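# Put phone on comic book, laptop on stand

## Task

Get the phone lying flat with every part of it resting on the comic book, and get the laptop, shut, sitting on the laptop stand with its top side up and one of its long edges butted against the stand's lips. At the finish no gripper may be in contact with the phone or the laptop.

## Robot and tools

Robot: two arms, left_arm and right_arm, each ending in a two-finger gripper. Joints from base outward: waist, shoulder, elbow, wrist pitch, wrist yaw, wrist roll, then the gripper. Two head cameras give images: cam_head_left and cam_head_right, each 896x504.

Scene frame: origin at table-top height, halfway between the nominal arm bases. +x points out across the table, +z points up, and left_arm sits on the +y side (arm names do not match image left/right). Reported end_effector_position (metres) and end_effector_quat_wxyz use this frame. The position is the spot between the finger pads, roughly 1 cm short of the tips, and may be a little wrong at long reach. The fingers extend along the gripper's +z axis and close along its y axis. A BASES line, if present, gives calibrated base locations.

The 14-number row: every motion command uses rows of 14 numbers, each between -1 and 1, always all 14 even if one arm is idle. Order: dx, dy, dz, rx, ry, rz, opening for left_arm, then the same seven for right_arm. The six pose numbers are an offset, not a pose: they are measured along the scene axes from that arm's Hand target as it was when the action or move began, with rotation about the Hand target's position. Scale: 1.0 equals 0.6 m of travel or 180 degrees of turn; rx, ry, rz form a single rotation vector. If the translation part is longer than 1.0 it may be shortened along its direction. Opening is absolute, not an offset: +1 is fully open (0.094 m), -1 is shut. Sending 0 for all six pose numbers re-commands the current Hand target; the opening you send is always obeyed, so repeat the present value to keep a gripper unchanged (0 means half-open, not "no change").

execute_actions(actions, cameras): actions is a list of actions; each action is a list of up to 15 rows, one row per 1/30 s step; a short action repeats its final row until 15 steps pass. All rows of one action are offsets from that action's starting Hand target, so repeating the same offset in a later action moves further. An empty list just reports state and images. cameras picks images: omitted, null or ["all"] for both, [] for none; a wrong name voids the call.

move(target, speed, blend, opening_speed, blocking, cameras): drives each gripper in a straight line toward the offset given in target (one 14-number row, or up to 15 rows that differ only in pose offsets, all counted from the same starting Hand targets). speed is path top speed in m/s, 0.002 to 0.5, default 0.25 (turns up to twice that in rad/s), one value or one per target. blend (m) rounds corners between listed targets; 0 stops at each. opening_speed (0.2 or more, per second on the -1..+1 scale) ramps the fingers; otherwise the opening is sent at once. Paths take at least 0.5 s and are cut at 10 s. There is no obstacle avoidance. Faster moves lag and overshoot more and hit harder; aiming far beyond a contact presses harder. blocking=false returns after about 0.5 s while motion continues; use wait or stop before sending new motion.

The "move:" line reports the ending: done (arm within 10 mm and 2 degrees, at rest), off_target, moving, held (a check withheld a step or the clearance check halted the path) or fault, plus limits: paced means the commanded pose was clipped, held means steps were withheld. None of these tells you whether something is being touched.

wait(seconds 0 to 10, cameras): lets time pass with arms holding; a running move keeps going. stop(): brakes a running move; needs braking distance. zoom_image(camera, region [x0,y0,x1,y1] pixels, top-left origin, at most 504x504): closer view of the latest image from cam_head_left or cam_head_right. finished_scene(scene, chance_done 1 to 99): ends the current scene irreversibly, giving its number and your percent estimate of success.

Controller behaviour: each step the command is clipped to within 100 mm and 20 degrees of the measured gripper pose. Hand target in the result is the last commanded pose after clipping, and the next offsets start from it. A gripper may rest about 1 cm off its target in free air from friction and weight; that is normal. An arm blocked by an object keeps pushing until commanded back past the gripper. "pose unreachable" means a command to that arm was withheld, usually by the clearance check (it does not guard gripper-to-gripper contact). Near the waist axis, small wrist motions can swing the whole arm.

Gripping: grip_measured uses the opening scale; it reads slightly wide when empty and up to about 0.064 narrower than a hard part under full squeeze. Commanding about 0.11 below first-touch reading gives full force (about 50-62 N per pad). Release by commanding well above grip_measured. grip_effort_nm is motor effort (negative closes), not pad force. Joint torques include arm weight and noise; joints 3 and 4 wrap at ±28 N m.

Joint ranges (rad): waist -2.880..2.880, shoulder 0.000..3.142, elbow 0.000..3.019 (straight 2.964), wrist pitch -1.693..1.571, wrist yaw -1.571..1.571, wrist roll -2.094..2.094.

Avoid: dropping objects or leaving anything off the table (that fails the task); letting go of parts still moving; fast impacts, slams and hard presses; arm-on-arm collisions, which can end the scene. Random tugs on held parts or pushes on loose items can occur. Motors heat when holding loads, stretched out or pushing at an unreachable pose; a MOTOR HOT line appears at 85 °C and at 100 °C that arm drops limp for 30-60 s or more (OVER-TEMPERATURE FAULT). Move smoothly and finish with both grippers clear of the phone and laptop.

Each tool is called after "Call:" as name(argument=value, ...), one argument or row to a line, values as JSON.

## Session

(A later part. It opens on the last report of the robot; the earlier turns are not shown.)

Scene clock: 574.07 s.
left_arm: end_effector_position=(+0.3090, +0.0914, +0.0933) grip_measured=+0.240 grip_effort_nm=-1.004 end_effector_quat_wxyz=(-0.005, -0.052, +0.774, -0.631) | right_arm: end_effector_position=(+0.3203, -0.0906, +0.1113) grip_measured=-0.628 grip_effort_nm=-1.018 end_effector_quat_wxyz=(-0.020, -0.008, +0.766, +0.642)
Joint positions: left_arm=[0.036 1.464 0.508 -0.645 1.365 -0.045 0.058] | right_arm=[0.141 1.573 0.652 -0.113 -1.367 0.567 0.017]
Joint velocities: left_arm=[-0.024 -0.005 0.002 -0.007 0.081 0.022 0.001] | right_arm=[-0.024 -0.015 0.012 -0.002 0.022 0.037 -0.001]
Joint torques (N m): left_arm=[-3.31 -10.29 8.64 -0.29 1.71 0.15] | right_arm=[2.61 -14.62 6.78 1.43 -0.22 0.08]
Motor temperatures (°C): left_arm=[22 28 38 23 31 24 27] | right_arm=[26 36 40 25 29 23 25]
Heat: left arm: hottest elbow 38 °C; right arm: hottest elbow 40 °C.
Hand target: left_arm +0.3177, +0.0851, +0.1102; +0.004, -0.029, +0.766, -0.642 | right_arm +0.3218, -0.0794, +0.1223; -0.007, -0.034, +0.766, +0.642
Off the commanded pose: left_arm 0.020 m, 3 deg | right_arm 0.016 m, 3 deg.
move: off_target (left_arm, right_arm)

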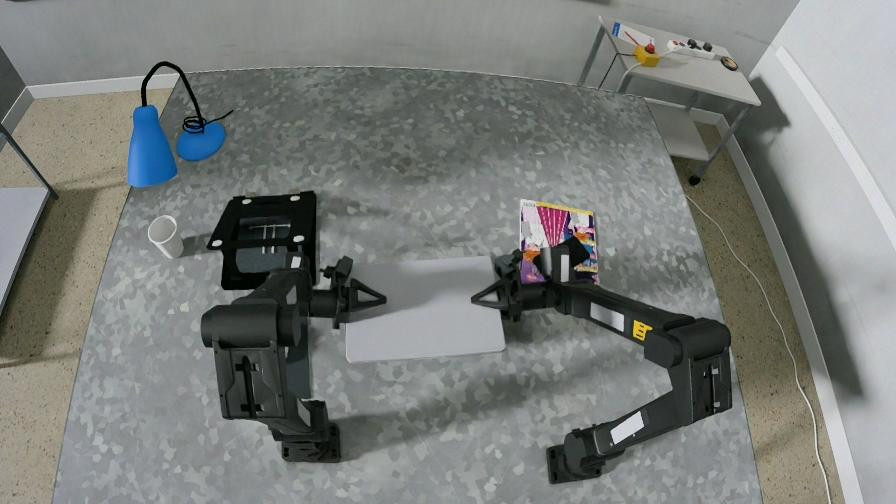

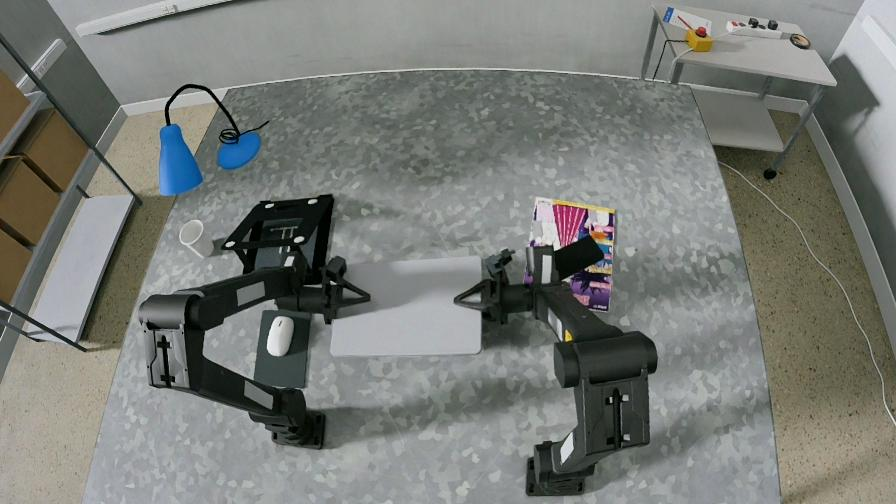

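Call:
move(
  target=[0.0,0.0,0.04,-0.06,0,0,0.35,0.0,0.0,0.01,0.055,0,0,-0.75],
  speed=0.04,
)

Call:
zoom_image(
  camera="cam_head_left",
  region=[300, 220, 600, 400],
)

Call:
zoom_image(
  camera="cam_head_right",
  region=[300, 220, 600, 400],
)

Scene clock: 587.23 s.
left_arm: end_effector_position=(+0.3064, +0.0914, +0.1190) grip_measured=+0.350 grip_effort_nm=0.046 end_effector_quat_wxyz=(+0.004, -0.050, +0.717, -0.696) | right_arm: end_effector_position=(+0.3194, -0.0921, +0.1126) grip_measured=-0.664 grip_effort_nm=-1.038 end_effector_quat_wxyz=(-0.015, -0.006, +0.725, +0.689)
Joint positions: left_arm=[0.05 1.482 0.508 -0.717 1.538 0.055 0.063] | right_arm=[0.131 1.674 0.539 0.685 -1.452 1.136 0.016]
Joint velocities: left_arm=[-0.015 0.005 -0.002 -0.007 -0.066 -0.081 0] | right_arm=[-0.005 0.005 0.002 -0.002 0.007 0.037 -0.001]
Joint torques (N m): left_arm=[-4.19 -10.34 9.22 -0.29 1.51 -0.01] | right_arm=[2.55 -14.33 6.09 2.5 -0.85 0.25]
Motor temperatures (°C): left_arm=[22 28 39 23 32 24 27] | right_arm=[26 36 39 25 27 23 26]
Heat: left arm: hottest elbow 39 °C; right arm: hottest elbow 39 °C.
Hand target: left_arm +0.3172, +0.0850, +0.1342; +0.000, -0.028, +0.702, -0.712 | right_arm +0.3207, -0.0799, +0.1277; -0.004, -0.036, +0.710, +0.703
Off the commanded pose: left_arm 0.020 m, 3 deg | right_arm 0.020 m, 4 deg.
joint sent to its limit (left arm) — joint 5 (wrist yaw), upper limit. The joint targets still meet the commanded pose.
move: off_target (left_arm, right_arm)

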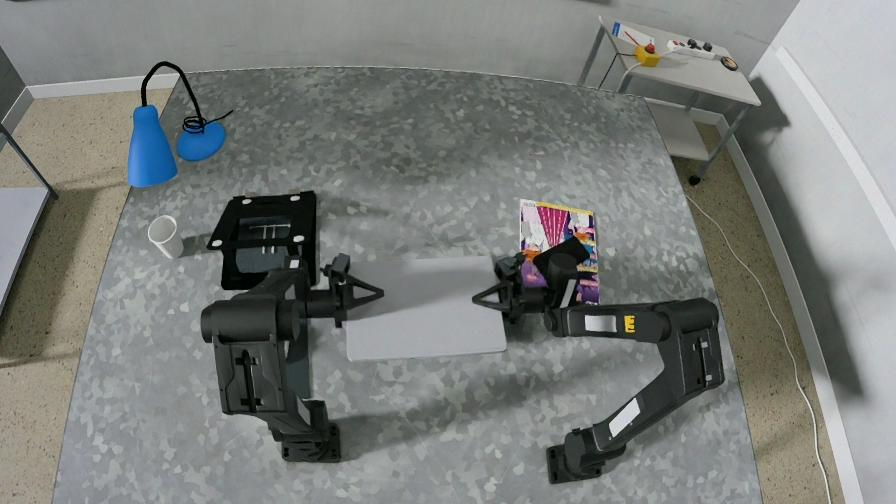

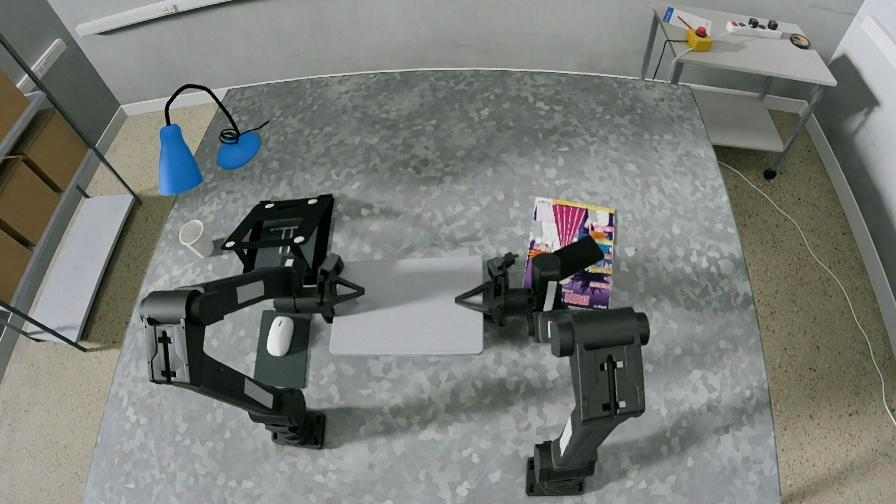

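Scaled by 1.680.

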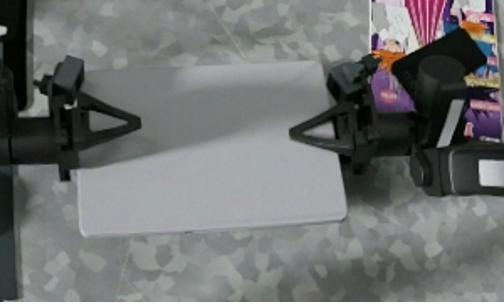

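Scaled by 1.680.

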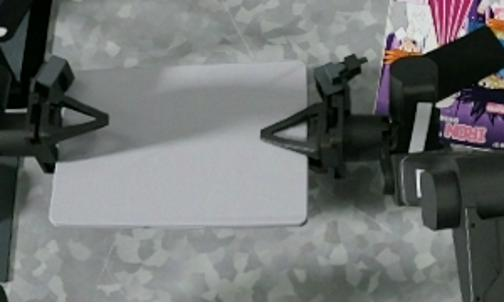

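Call:
move(
  target=[0.0,0.0,0,0,0,0,-0.45,0.0,0.0,0,0,0,0,-0.75],
  opening_speed=0.4,
)

Call:
zoom_image(
  camera="cam_head_right",
  region=[300, 220, 600, 400],
)

Scene clock: 592.30 s.
left_arm: end_effector_position=(+0.3060, +0.0915, +0.1183) grip_measured=+0.278 grip_effort_nm=-1.009 end_effector_quat_wxyz=(+0.002, -0.052, +0.718, -0.694) | right_arm: end_effector_position=(+0.3184, -0.0922, +0.1128) grip_measured=-0.665 grip_effort_nm=-1.038 end_effector_quat_wxyz=(-0.012, -0.005, +0.716, +0.697)
Joint positions: left_arm=[0.051 1.482 0.508 -0.721 1.534 0.055 0.06] | right_arm=[0.131 1.734 0.515 0.984 -1.455 1.348 0.016]
Joint velocities: left_arm=[0.005 -0.015 -0.002 0.007 -0.022 -0.037 -0.001] | right_arm=[-0.005 0.005 0.002 -0.007 0.037 -0.022 0]
Joint torques (N m): left_arm=[-3.55 -10.29 9.55 -0.46 1.71 0.02] | right_arm=[2.67 -14.51 5.52 2.63 -0.37 0.29]
Motor temperatures (°C): left_arm=[22 28 38 23 32 24 27] | right_arm=[26 36 39 25 27 23 26]
Heat: left arm: hottest elbow 38 °C; right arm: hottest elbow 39 °C.
Hand target: left_arm +0.3172, +0.0850, +0.1342; +0.000, -0.028, +0.702, -0.712 | right_arm +0.3202, -0.0799, +0.1271; -0.005, -0.036, +0.711, +0.702
Off the commanded pose: left_arm 0.020 m, 4 deg | right_arm 0.019 m, 4 deg.
joint sent to its limit (left arm) — joint 5 (wrist yaw), upper limit. The joint targets still meet the commanded pose.
move: off_target (left_arm, right_arm)

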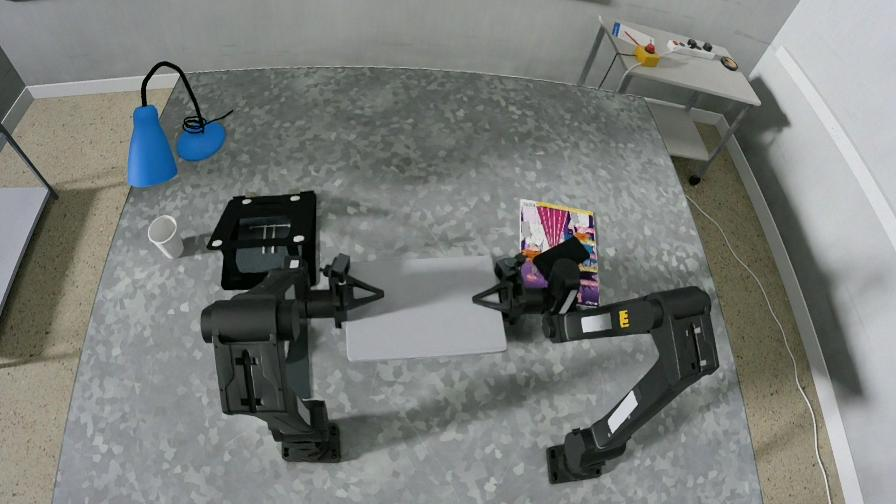

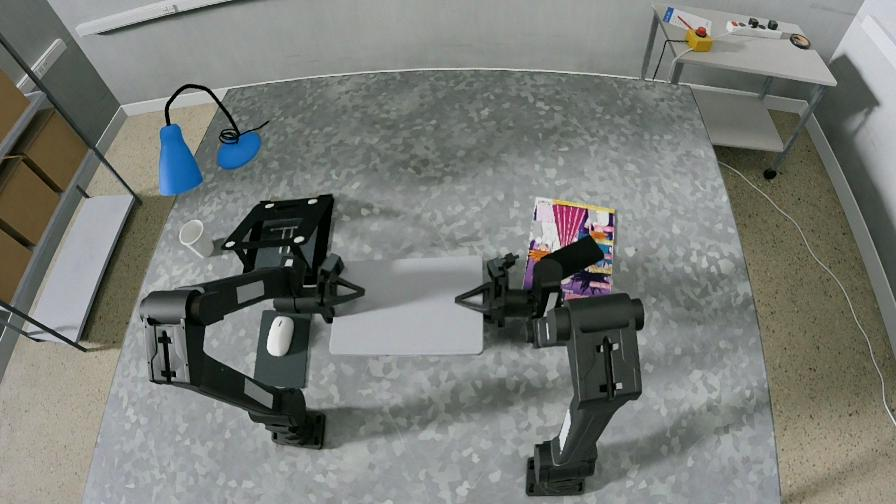

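Scaled by 1.680.

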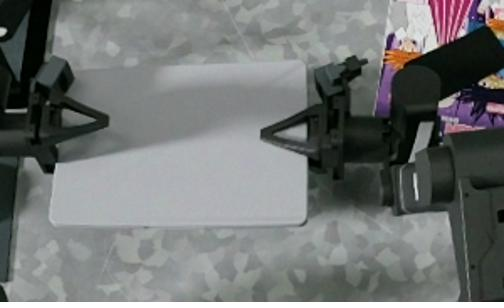

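Call:
zoom_image(
  camera="cam_head_left",
  region=[300, 240, 400, 340],
)

Call:
zoom_image(
  camera="cam_head_right",
  region=[290, 240, 390, 340],
)

Call:
zoom_image(
  camera="cam_head_left",
  region=[460, 240, 560, 340],
)

Scaled by 5.040.

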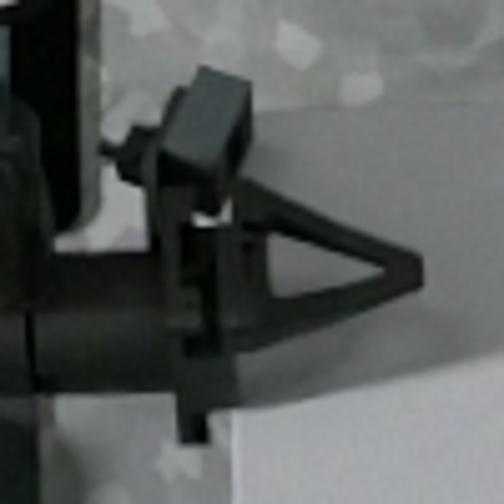

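Scaled by 5.040.

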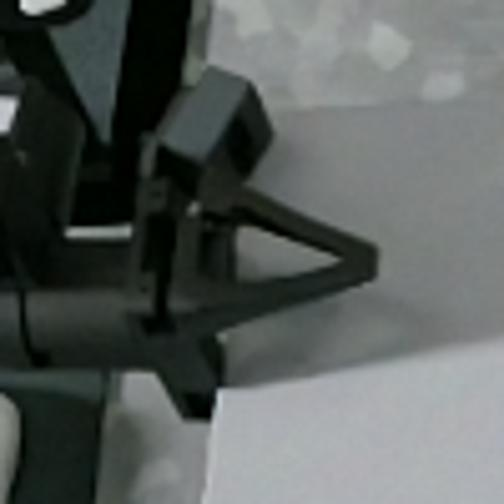

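Scaled by 5.040.

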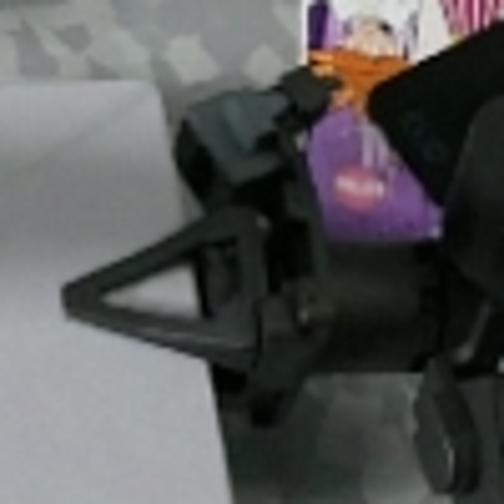

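Call:
move(
  target=[0.0,0.05,0,0,0,0,0.4,0.0,0.0,0,0,0,0,-0.75],
  speed=0.05,
)

Call:
move(
  target=[0.0,0.0,0,0,0,0,-0.45,0.0,0.0,0,0,0,0,-0.75],
  opening_speed=0.5,
)

Call:
zoom_image(
  camera="cam_head_left",
  region=[300, 240, 400, 340],
)

Scene clock: 607.93 s.
left_arm: end_effector_position=(+0.3084, +0.1055, +0.1213) grip_measured=+0.399 grip_effort_nm=0.090 end_effector_quat_wxyz=(+0.017, -0.074, +0.712, -0.698) | right_arm: end_effector_position=(+0.3161, -0.0841, +0.1104) grip_measured=-0.666 grip_effort_nm=-1.038 end_effector_quat_wxyz=(-0.018, -0.003, +0.718, +0.696)
Joint positions: left_arm=[0.104 1.482 0.508 -0.793 1.547 0.117 0.066] | right_arm=[0.154 1.739 0.515 0.985 -1.438 1.357 0.016]
Joint velocities: left_arm=[-0.005 -0.005 0.002 -0.012 0.022 -0.066 0] | right_arm=[0.015 -0.005 -0.002 -0.007 0.022 0.007 0.001]
Joint torques (N m): left_arm=[1.03 -11.75 7.04 -0.25 1.17 0.16] | right_arm=[1.08 -15.21 5.56 2.47 -0.93 0.18]
Motor temperatures (°C): left_arm=[22 27 38 23 33 24 28] | right_arm=[26 37 39 25 26 23 27]
Heat: left arm: hottest elbow 38 °C; right arm: hottest elbow 39 °C.
Hand target: left_arm +0.3170, +0.1148, +0.1340; +0.000, -0.028, +0.702, -0.712 | right_arm +0.3203, -0.0799, +0.1272; -0.004, -0.036, +0.711, +0.702
Off the commanded pose: left_arm 0.018 m, 6 deg | right_arm 0.018 m, 4 deg.
joint sent to its limit (left arm) — joint 5 (wrist yaw), upper limit. The joint targets are off in orientation, not in position.
move: off_target (left_arm, right_arm)

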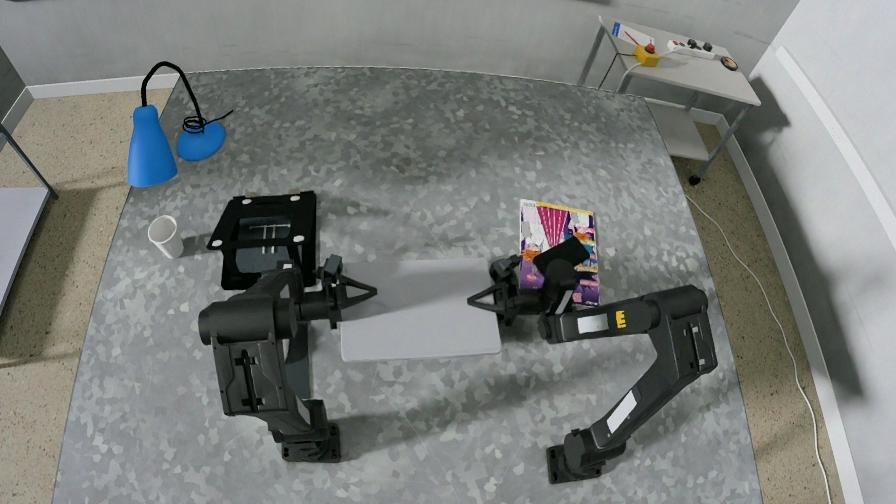

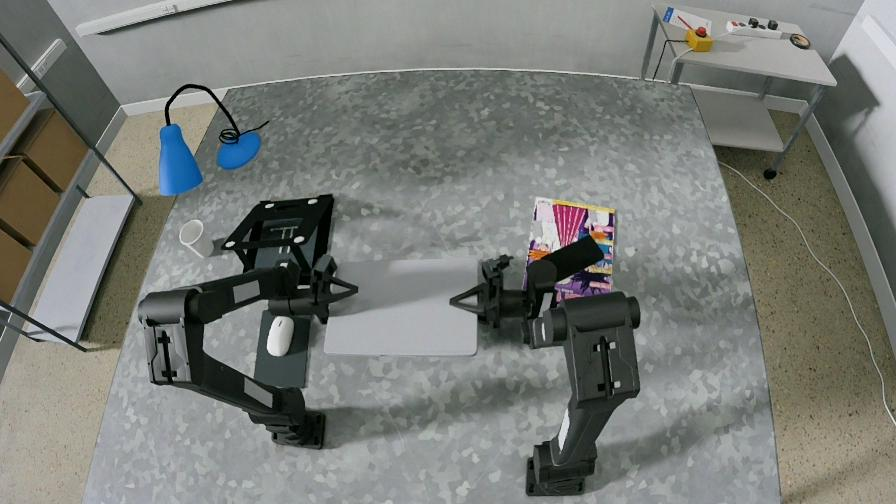

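Scene clock: 610.43 s.
left_arm: end_effector_position=(+0.2960, +0.1070, +0.1208) grip_measured=+0.279 grip_effort_nm=-1.009 end_effector_quat_wxyz=(+0.015, -0.070, +0.721, -0.689) | right_arm: end_effector_position=(+0.3120, -0.0811, +0.1117) grip_measured=-0.666 grip_effort_nm=-1.043 end_effector_quat_wxyz=(-0.025, -0.012, +0.717, +0.697)
Joint positions: left_arm=[0.116 1.512 0.53 -1.066 1.516 0.402 0.06] | right_arm=[0.163 1.739 0.515 0.993 -1.451 1.362 0.016]
Joint velocities: left_arm=[-0.005 -0.005 -0.012 -0.007 0.051 0.007 0] | right_arm=[0.015 -0.024 0.002 0.002 -0.095 -0.022 0.001]
Joint torques (N m): left_arm=[-0.97 -9.29 9.5 -1.2 1.06 0.11] | right_arm=[0.5 -14.97 5.53 2.41 -0.45 0.19]
Motor temperatures (°C): left_arm=[22 27 38 23 33 24 28] | right_arm=[26 37 39 25 26 23 27]
Heat: left arm: hottest elbow 38 °C; right arm: hottest elbow 39 °C.
Hand target: left_arm +0.3166, +0.1148, +0.1339; -0.001, -0.028, +0.702, -0.712 | right_arm +0.3202, -0.0799, +0.1272; -0.005, -0.036, +0.711, +0.702
Off the commanded pose: left_arm 0.026 m, 6 deg | right_arm 0.018 m, 4 deg.
move: off_target (left_arm, right_arm)

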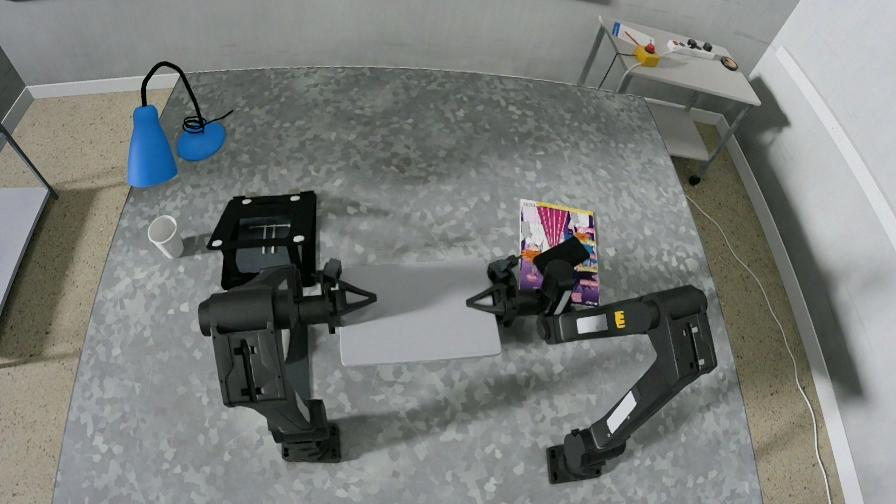

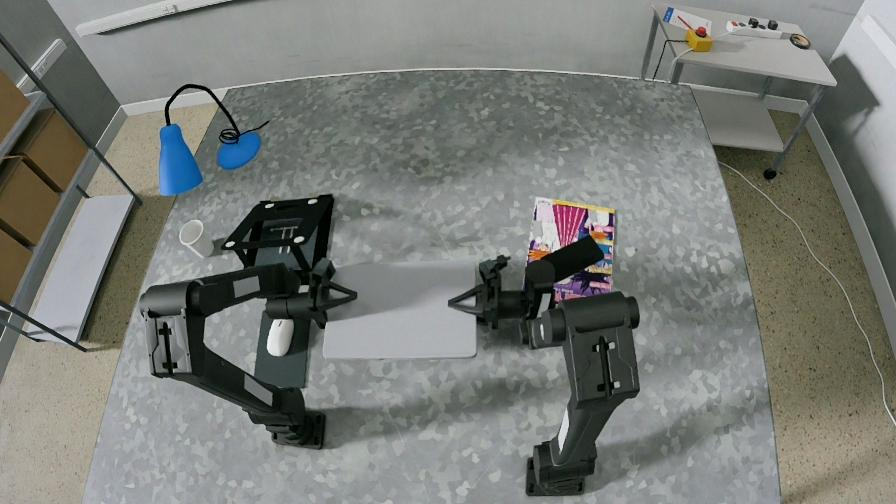

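Scaled by 5.040.

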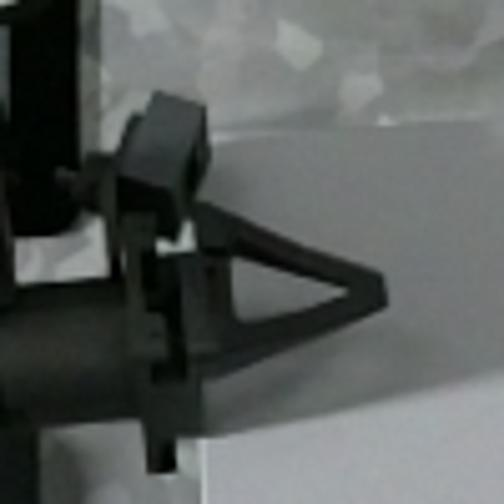

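Call:
zoom_image(
  camera="cam_head_left",
  region=[320, 230, 520, 380],
)

Call:
zoom_image(
  camera="cam_head_right",
  region=[300, 230, 500, 380],
)

Scaled by 2.520.

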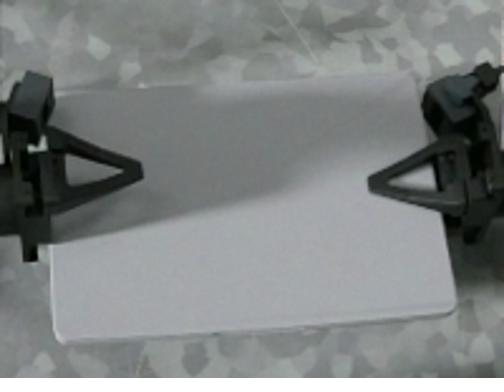

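Scaled by 2.520.

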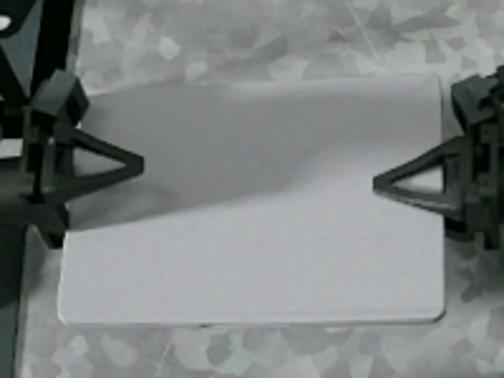

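Call:
move(
  target=[0.02,0.02,0.04,0.01,0,0,0.4,0.0,0,0.01,0.0,0,0,-0.75],
  speed=0.05,
)

Call:
zoom_image(
  camera="cam_head_left",
  region=[300, 230, 560, 380],
)

Call:
zoom_image(
  camera="cam_head_right",
  region=[280, 230, 540, 380],
)

Scene clock: 639.07 s.
left_arm: end_effector_position=(+0.2949, +0.1106, +0.1381) grip_measured=+0.400 grip_effort_nm=0.032 end_effector_quat_wxyz=(-0.023, -0.041, +0.732, -0.680) | right_arm: end_effector_position=(+0.3127, -0.0783, +0.1151) grip_measured=-0.664 grip_effort_nm=-1.038 end_effector_quat_wxyz=(-0.032, -0.001, +0.716, +0.697)
Joint positions: left_arm=[0.124 1.63 0.652 -1.639 1.42 0.961 0.066] | right_arm=[0.171 1.733 0.515 1.014 -1.44 1.412 0.016]
Joint velocities: left_arm=[-0.015 -0.005 -0.007 -0.012 0.066 0.022 0.001] | right_arm=[-0.015 -0.005 -0.007 -0.007 -0.022 0.007 -0.001]
Joint torques (N m): left_arm=[1.14 -11.93 11.47 -2.36 0.66 0.11] | right_arm=[-0.09 -15.85 5.64 1.98 -0.8 -0.09]
Motor temperatures (°C): left_arm=[22 28 39 24 31 24 28] | right_arm=[26 38 38 25 26 23 27]
Heat: left arm: hottest elbow 39 °C; right arm: hottest shoulder 38 °C.
Hand target: left_arm +0.3277, +0.1268, +0.1580; -0.002, -0.027, +0.712, -0.702 | right_arm +0.3204, -0.0799, +0.1332; -0.004, -0.036, +0.711, +0.702
Off the commanded pose: left_arm 0.042 m, 4 deg | right_arm 0.020 m, 5 deg.
joint sent to its limit (left arm) — joint 4 (wrist pitch), lower limit. The joint targets are off in orientation, not in position.
move: off_target (left_arm, right_arm)

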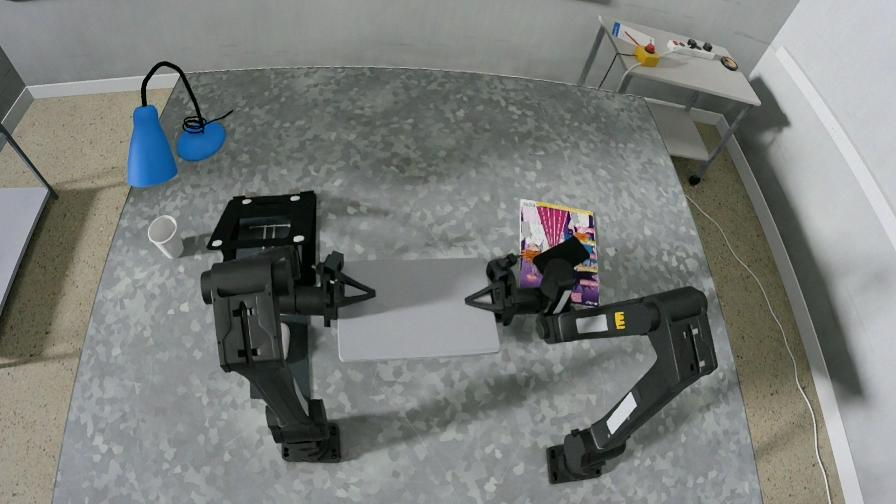

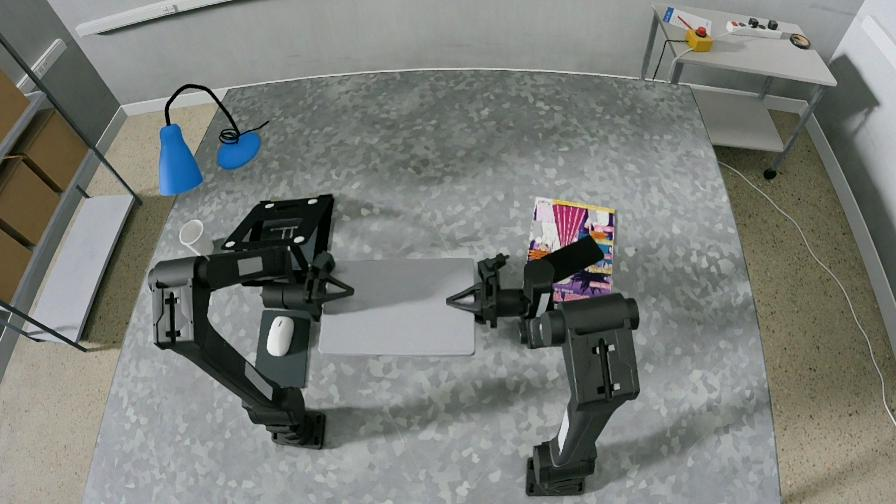

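Scaled by 1.938.

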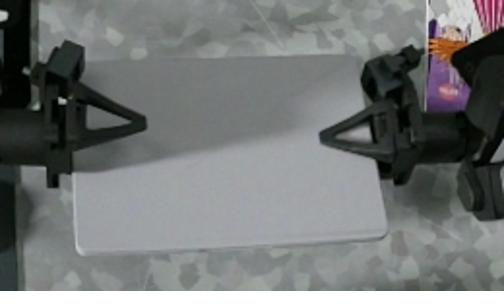

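Scaled by 1.938.

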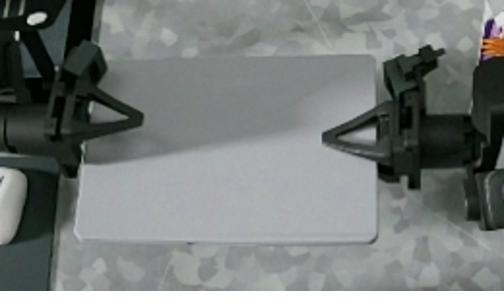

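Call:
move(
  target=[0,0,0,0,0,0,-0.3,0.0,0,0,0.0,0,0,-0.75],
  opening_speed=0.5,
)

Call:
zoom_image(
  camera="cam_head_left",
  region=[300, 230, 420, 350],
)

Call:
zoom_image(
  camera="cam_head_right",
  region=[280, 230, 400, 350],
)

Scene clock: 644.23 s.
left_arm: end_effector_position=(+0.2947, +0.1126, +0.1365) grip_measured=-0.298 grip_effort_nm=-0.564 end_effector_quat_wxyz=(+0.008, -0.001, +0.737, -0.676) | right_arm: end_effector_position=(+0.3156, -0.0778, +0.1269) grip_measured=-0.658 grip_effort_nm=-1.038 end_effector_quat_wxyz=(-0.053, +0.019, +0.712, +0.700)
Joint positions: left_arm=[0.13 1.631 0.657 -1.637 1.401 1.058 0.033] | right_arm=[0.171 1.724 0.521 1.088 -1.442 1.559 0.016]
Joint velocities: left_arm=[-0.015 -0.005 -0.002 -0.007 -0.022 0.051 -0.005] | right_arm=[0.005 -0.005 0.007 0.002 -0.051 -0.022 0]
Joint torques (N m): left_arm=[1.79 -11.22 10.95 -2.25 1.31 -0.83] | right_arm=[-0.15 -13.1 5.05 2.43 -0.63 -0.77]
Motor temperatures (°C): left_arm=[22 28 39 24 31 24 28] | right_arm=[26 37 38 25 26 23 27]
Heat: left arm: hottest elbow 39 °C; right arm: hottest elbow 38 °C.
Hand target: left_arm +0.3277, +0.1268, +0.1580; -0.002, -0.027, +0.712, -0.702 | right_arm +0.3202, -0.0799, +0.1330; -0.004, -0.036, +0.711, +0.702
Off the commanded pose: left_arm 0.042 m, 5 deg | right_arm 0.008 m, 8 deg.
joint sent to its limit (left arm) — joint 4 (wrist pitch), lower limit. The joint targets are off in orientation, not in position.
move: off_target (left_arm, right_arm)

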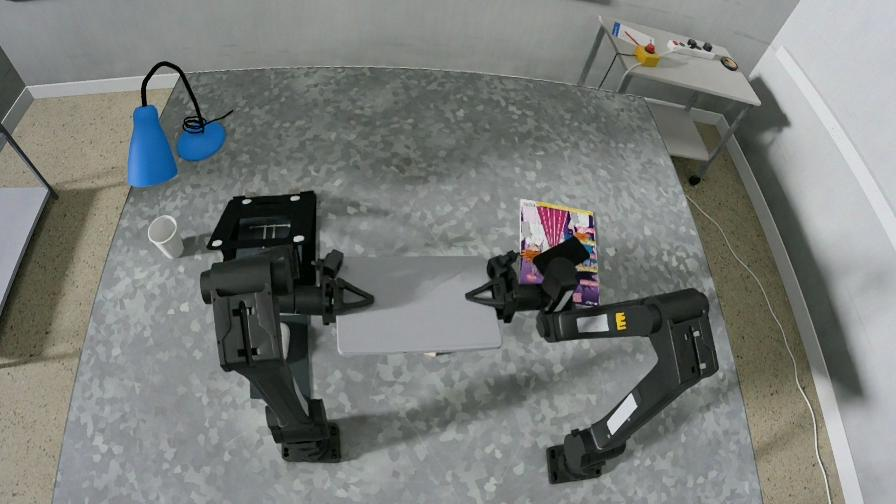

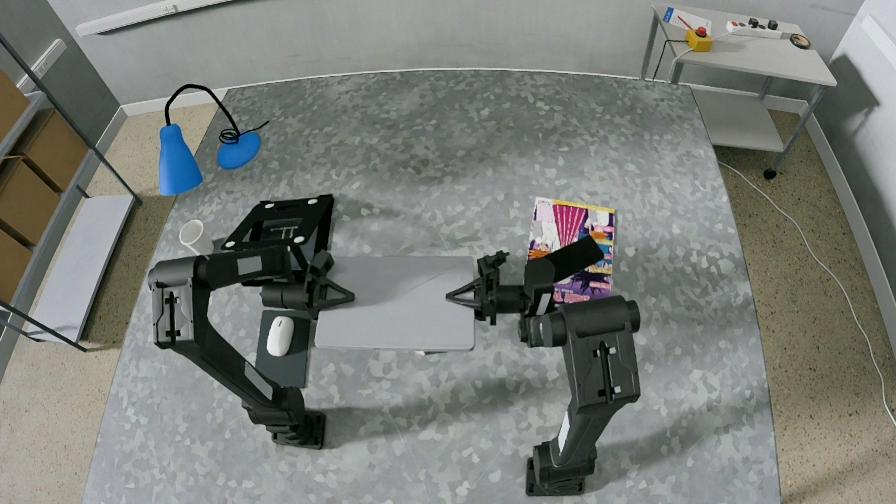

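Scaled by 4.200.

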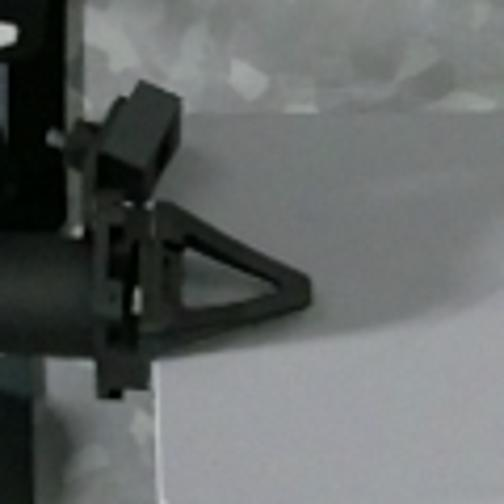

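Scaled by 4.200.

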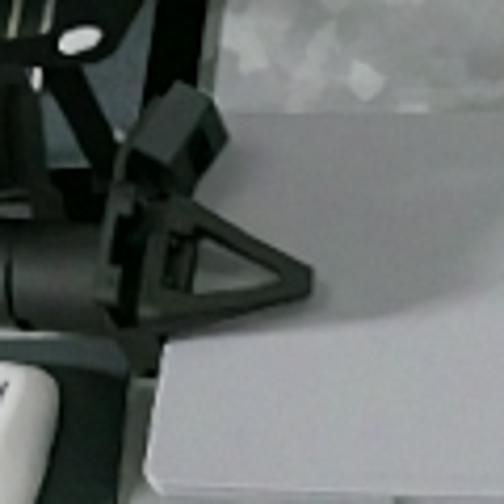

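Call:
zoom_image(
  camera="cam_head_left",
  region=[390, 320, 490, 380],
)

Call:
move(
  target=[0,0,0,0,0,0,-0.75,0.0,0,0,0.0,0,0,-0.75],
  opening_speed=0.5,
)

Call:
zoom_image(
  camera="cam_head_left",
  region=[300, 230, 540, 380],
)

Scaled by 5.040.

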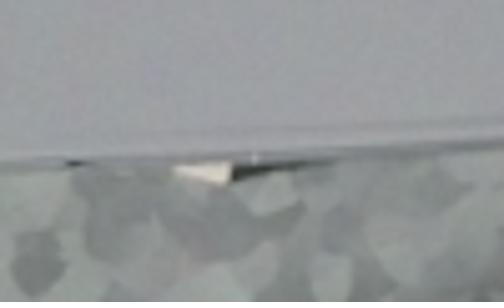

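Scene clock: 649.97 s.
left_arm: end_effector_position=(+0.2968, +0.1130, +0.1367) grip_measured=-0.455 grip_effort_nm=-1.009 end_effector_quat_wxyz=(+0.021, +0.013, +0.737, -0.675) | right_arm: end_effector_position=(+0.3164, -0.0777, +0.1305) grip_measured=-0.658 grip_effort_nm=-1.033 end_effector_quat_wxyz=(-0.060, +0.028, +0.709, +0.702)
Joint positions: left_arm=[0.131 1.631 0.662 -1.633 1.401 1.086 0.026] | right_arm=[0.171 1.729 0.521 1.145 -1.44 1.633 0.016]
Joint velocities: left_arm=[0.005 0.005 0.007 -0.012 0.095 0.022 0] | right_arm=[-0.005 -0.024 -0.002 0.002 -0.007 -0.037 -0.001]
Joint torques (N m): left_arm=[1.44 -11.69 10.73 -2.58 1.38 -1.02] | right_arm=[-0.09 -12.4 5.04 2.55 -0.7 -1.03]
Motor temperatures (°C): left_arm=[22 28 39 24 32 24 28] | right_arm=[26 37 38 25 26 24 28]
Heat: left arm: hottest elbow 39 °C; right arm: hottest elbow 38 °C.
Hand target: left_arm +0.3277, +0.1268, +0.1581; -0.002, -0.027, +0.712, -0.702 | right_arm +0.3201, -0.0799, +0.1328; -0.005, -0.036, +0.712, +0.702
Off the commanded pose: left_arm 0.040 m, 7 deg | right_arm 0.005 m, 10 deg.
joint sent to its limit (left arm) — joint 4 (wrist pitch), lower limit. The joint targets are off in orientation, not in position.
move: off_target (left_arm, right_arm)

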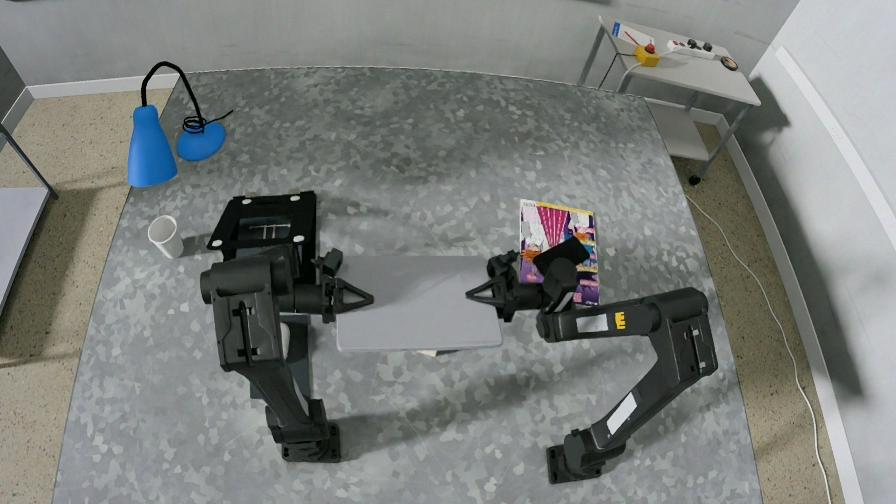

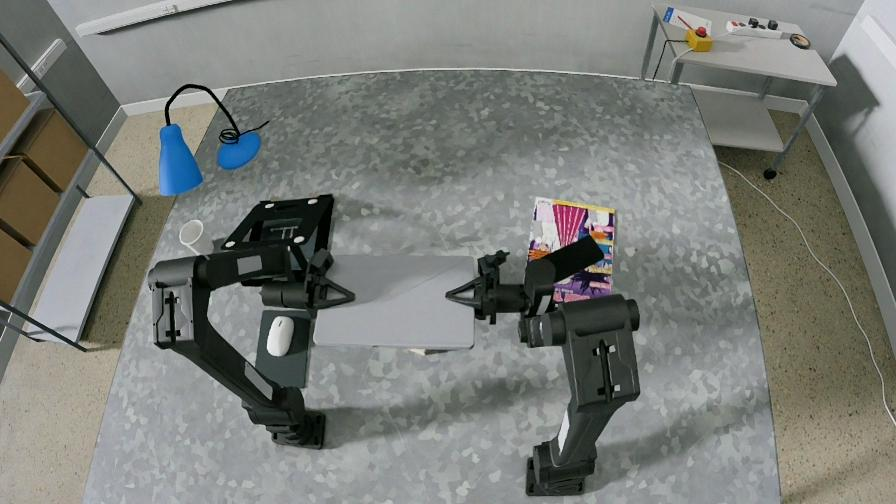

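Scaled by 2.100.

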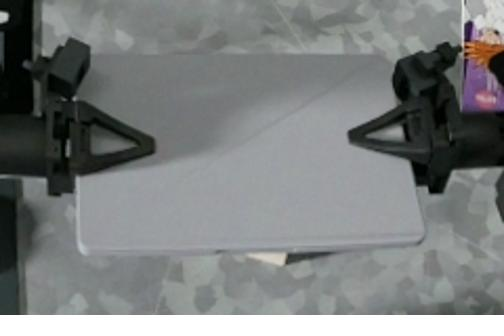

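Call:
move(
  target=[0.03,0,0.10,0,0,0,-0.75,0.05,0,0.10,0.0,0,0,-0.75],
  speed=0.06,
)

Call:
zoom_image(
  camera="cam_head_left",
  region=[300, 220, 560, 390],
)

Call:
zoom_image(
  camera="cam_head_right",
  region=[300, 220, 560, 390],
)

Scene clock: 657.83 s.
left_arm: end_effector_position=(+0.3142, +0.1154, +0.1782) grip_measured=-0.457 grip_effort_nm=-1.004 end_effector_quat_wxyz=(+0.020, -0.011, +0.742, -0.670) | right_arm: end_effector_position=(+0.3377, -0.0741, +0.1683) grip_measured=-0.658 grip_effort_nm=-1.033 end_effector_quat_wxyz=(-0.078, +0.034, +0.705, +0.705)
Joint positions: left_arm=[0.131 1.495 0.716 -1.633 1.416 0.862 0.025] | right_arm=[0.169 1.671 0.594 1.122 -1.458 1.773 0.016]
Joint velocities: left_arm=[0.005 -0.005 0.002 -0.007 -0.022 -0.081 -0.001] | right_arm=[-0.005 0.005 0.002 0.002 -0.007 -0.022 -0.001]
Joint torques (N m): left_arm=[0.5 -13.74 14.16 -2.36 1.77 -1.15] | right_arm=[-0.91 -16.03 7.92 1.87 -0.59 -0.91]
Motor temperatures (°C): left_arm=[22 28 39 24 32 24 28] | right_arm=[26 37 38 25 26 24 28]
Heat: left arm: hottest elbow 39 °C; right arm: hottest elbow 38 °C.
Hand target: left_arm +0.3460, +0.1274, +0.2177; -0.001, -0.027, +0.712, -0.701 | right_arm +0.3513, -0.0801, +0.1918; -0.004, -0.036, +0.712, +0.701
Off the commanded pose: left_arm 0.052 m, 6 deg | right_arm 0.028 m, 12 deg.
joint sent to its limit (left arm) — joint 4 (wrist pitch), lower limit. The joint targets are off in position and orientation.
move: off_target (left_arm, right_arm)

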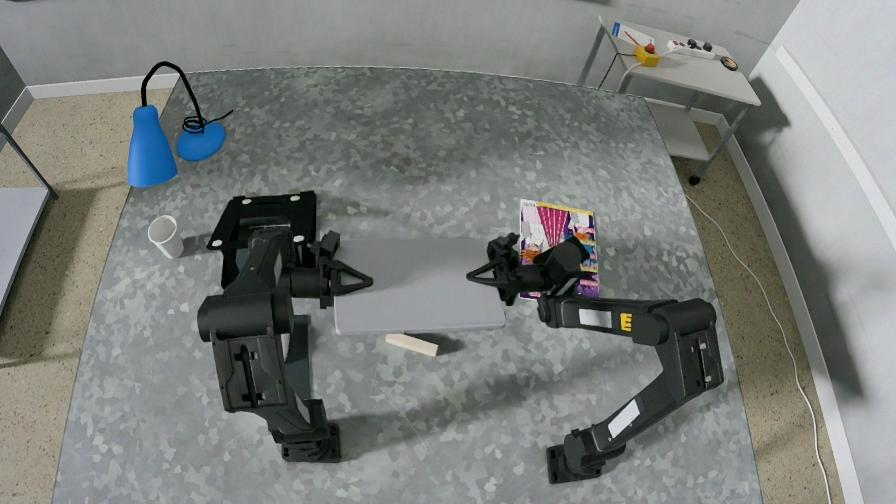

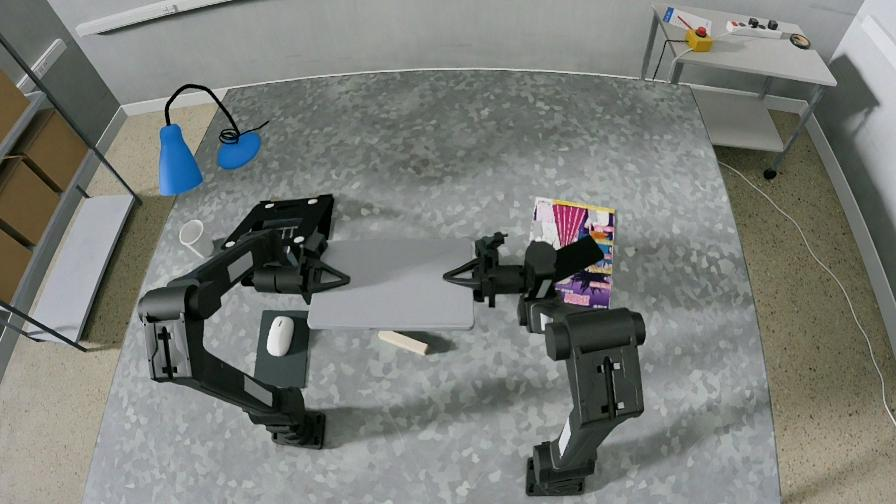

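Scaled by 1.938.

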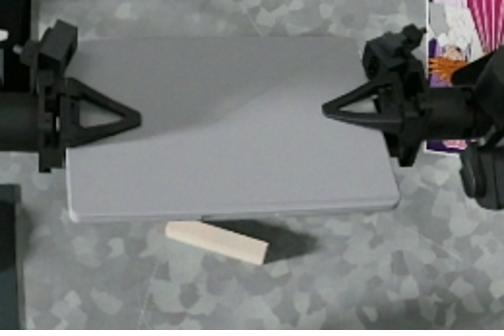

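Scaled by 1.938.

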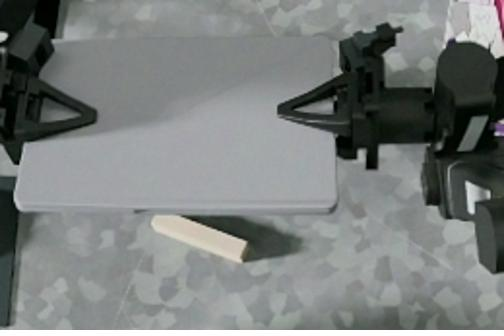

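Call:
move(
  target=[
    [0.1,0.083,0.15,0,0,0,-0.75,0.1,0.083,0.15,0,0,0,-0.75],
    [0.25,0.45,0.15,0,0,0,-0.75,0.25,0.45,0.15,0,0,0,-0.75],
  ],
  speed=0.07,
  blend=0.03,
)

Call:
zoom_image(
  camera="cam_head_left",
  region=[130, 100, 480, 360],
)

Scene clock: 675.47 s.
left_arm: end_effector_position=(+0.4661, +0.3538, +0.2476) grip_measured=-0.596 grip_effort_nm=-1.009 end_effector_quat_wxyz=(+0.097, -0.249, +0.754, -0.599) | right_arm: end_effector_position=(+0.5070, +0.1663, +0.2359) grip_measured=-0.595 grip_effort_nm=-1.038 end_effector_quat_wxyz=(-0.049, +0.031, +0.721, +0.690)
Joint positions: left_arm=[0.599 1.657 1.27 -1.679 1.268 0.357 0.019] | right_arm=[0.511 1.953 1.382 0.481 -1.082 1.605 0.019]
Joint velocities: left_arm=[-0.005 0.005 0.012 -0.007 0.037 -0.037 0] | right_arm=[-0.005 0.005 -0.002 -0.002 0.007 0.022 -0.001]
Joint torques (N m): left_arm=[3.08 -17.2 22.52 -0.36 1.12 -0.19] | right_arm=[2.43 -25.05 13.48 1.2 -0.09 -0.74]
Motor temperatures (°C): left_arm=[22 28 43 24 33 25 29] | right_arm=[26 37 40 25 26 25 28]
Heat: left arm: hottest elbow 43 °C; right arm: hottest elbow 40 °C.
Hand target: left_arm +0.4955, +0.3992, +0.3065; +0.034, -0.106, +0.732, -0.672 | right_arm +0.5070, +0.1884, +0.2783; -0.004, -0.036, +0.711, +0.702
Off the commanded pose: left_arm 0.080 m, 31 deg; orientation clipped | right_arm 0.052 m, 9 deg.
joint sent to its limit (left arm) — joint 4 (wrist pitch), lower limit. The joint targets are off in position and orientation.
move: off_target (left_arm, right_arm); limits=paced

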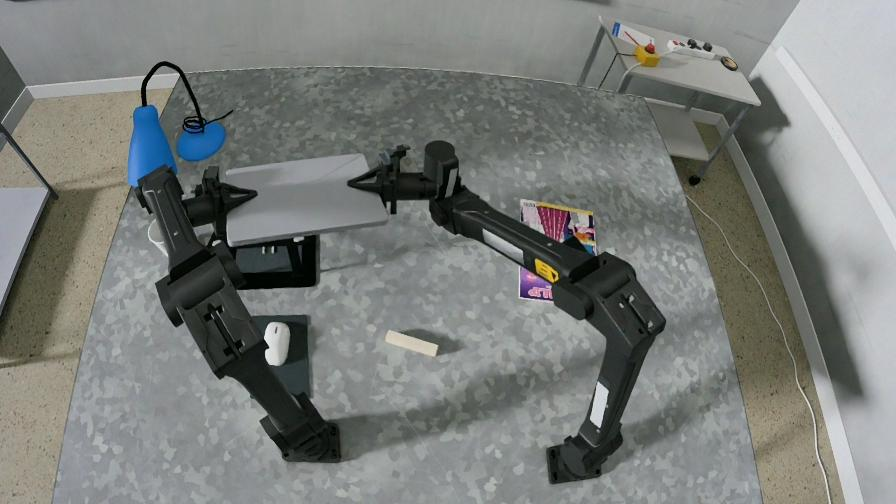

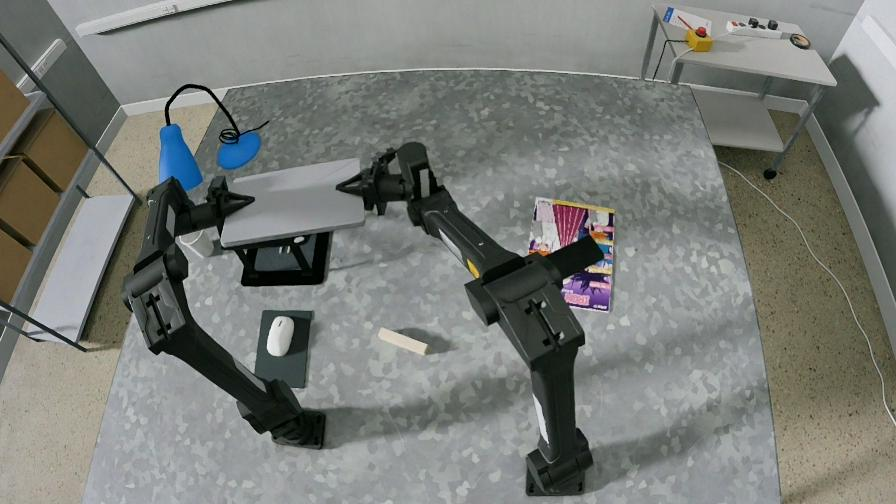

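Scaled by 1.440.

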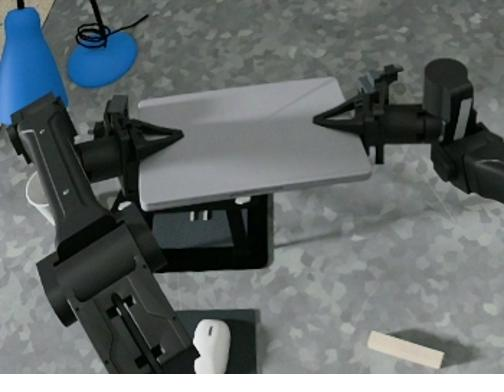

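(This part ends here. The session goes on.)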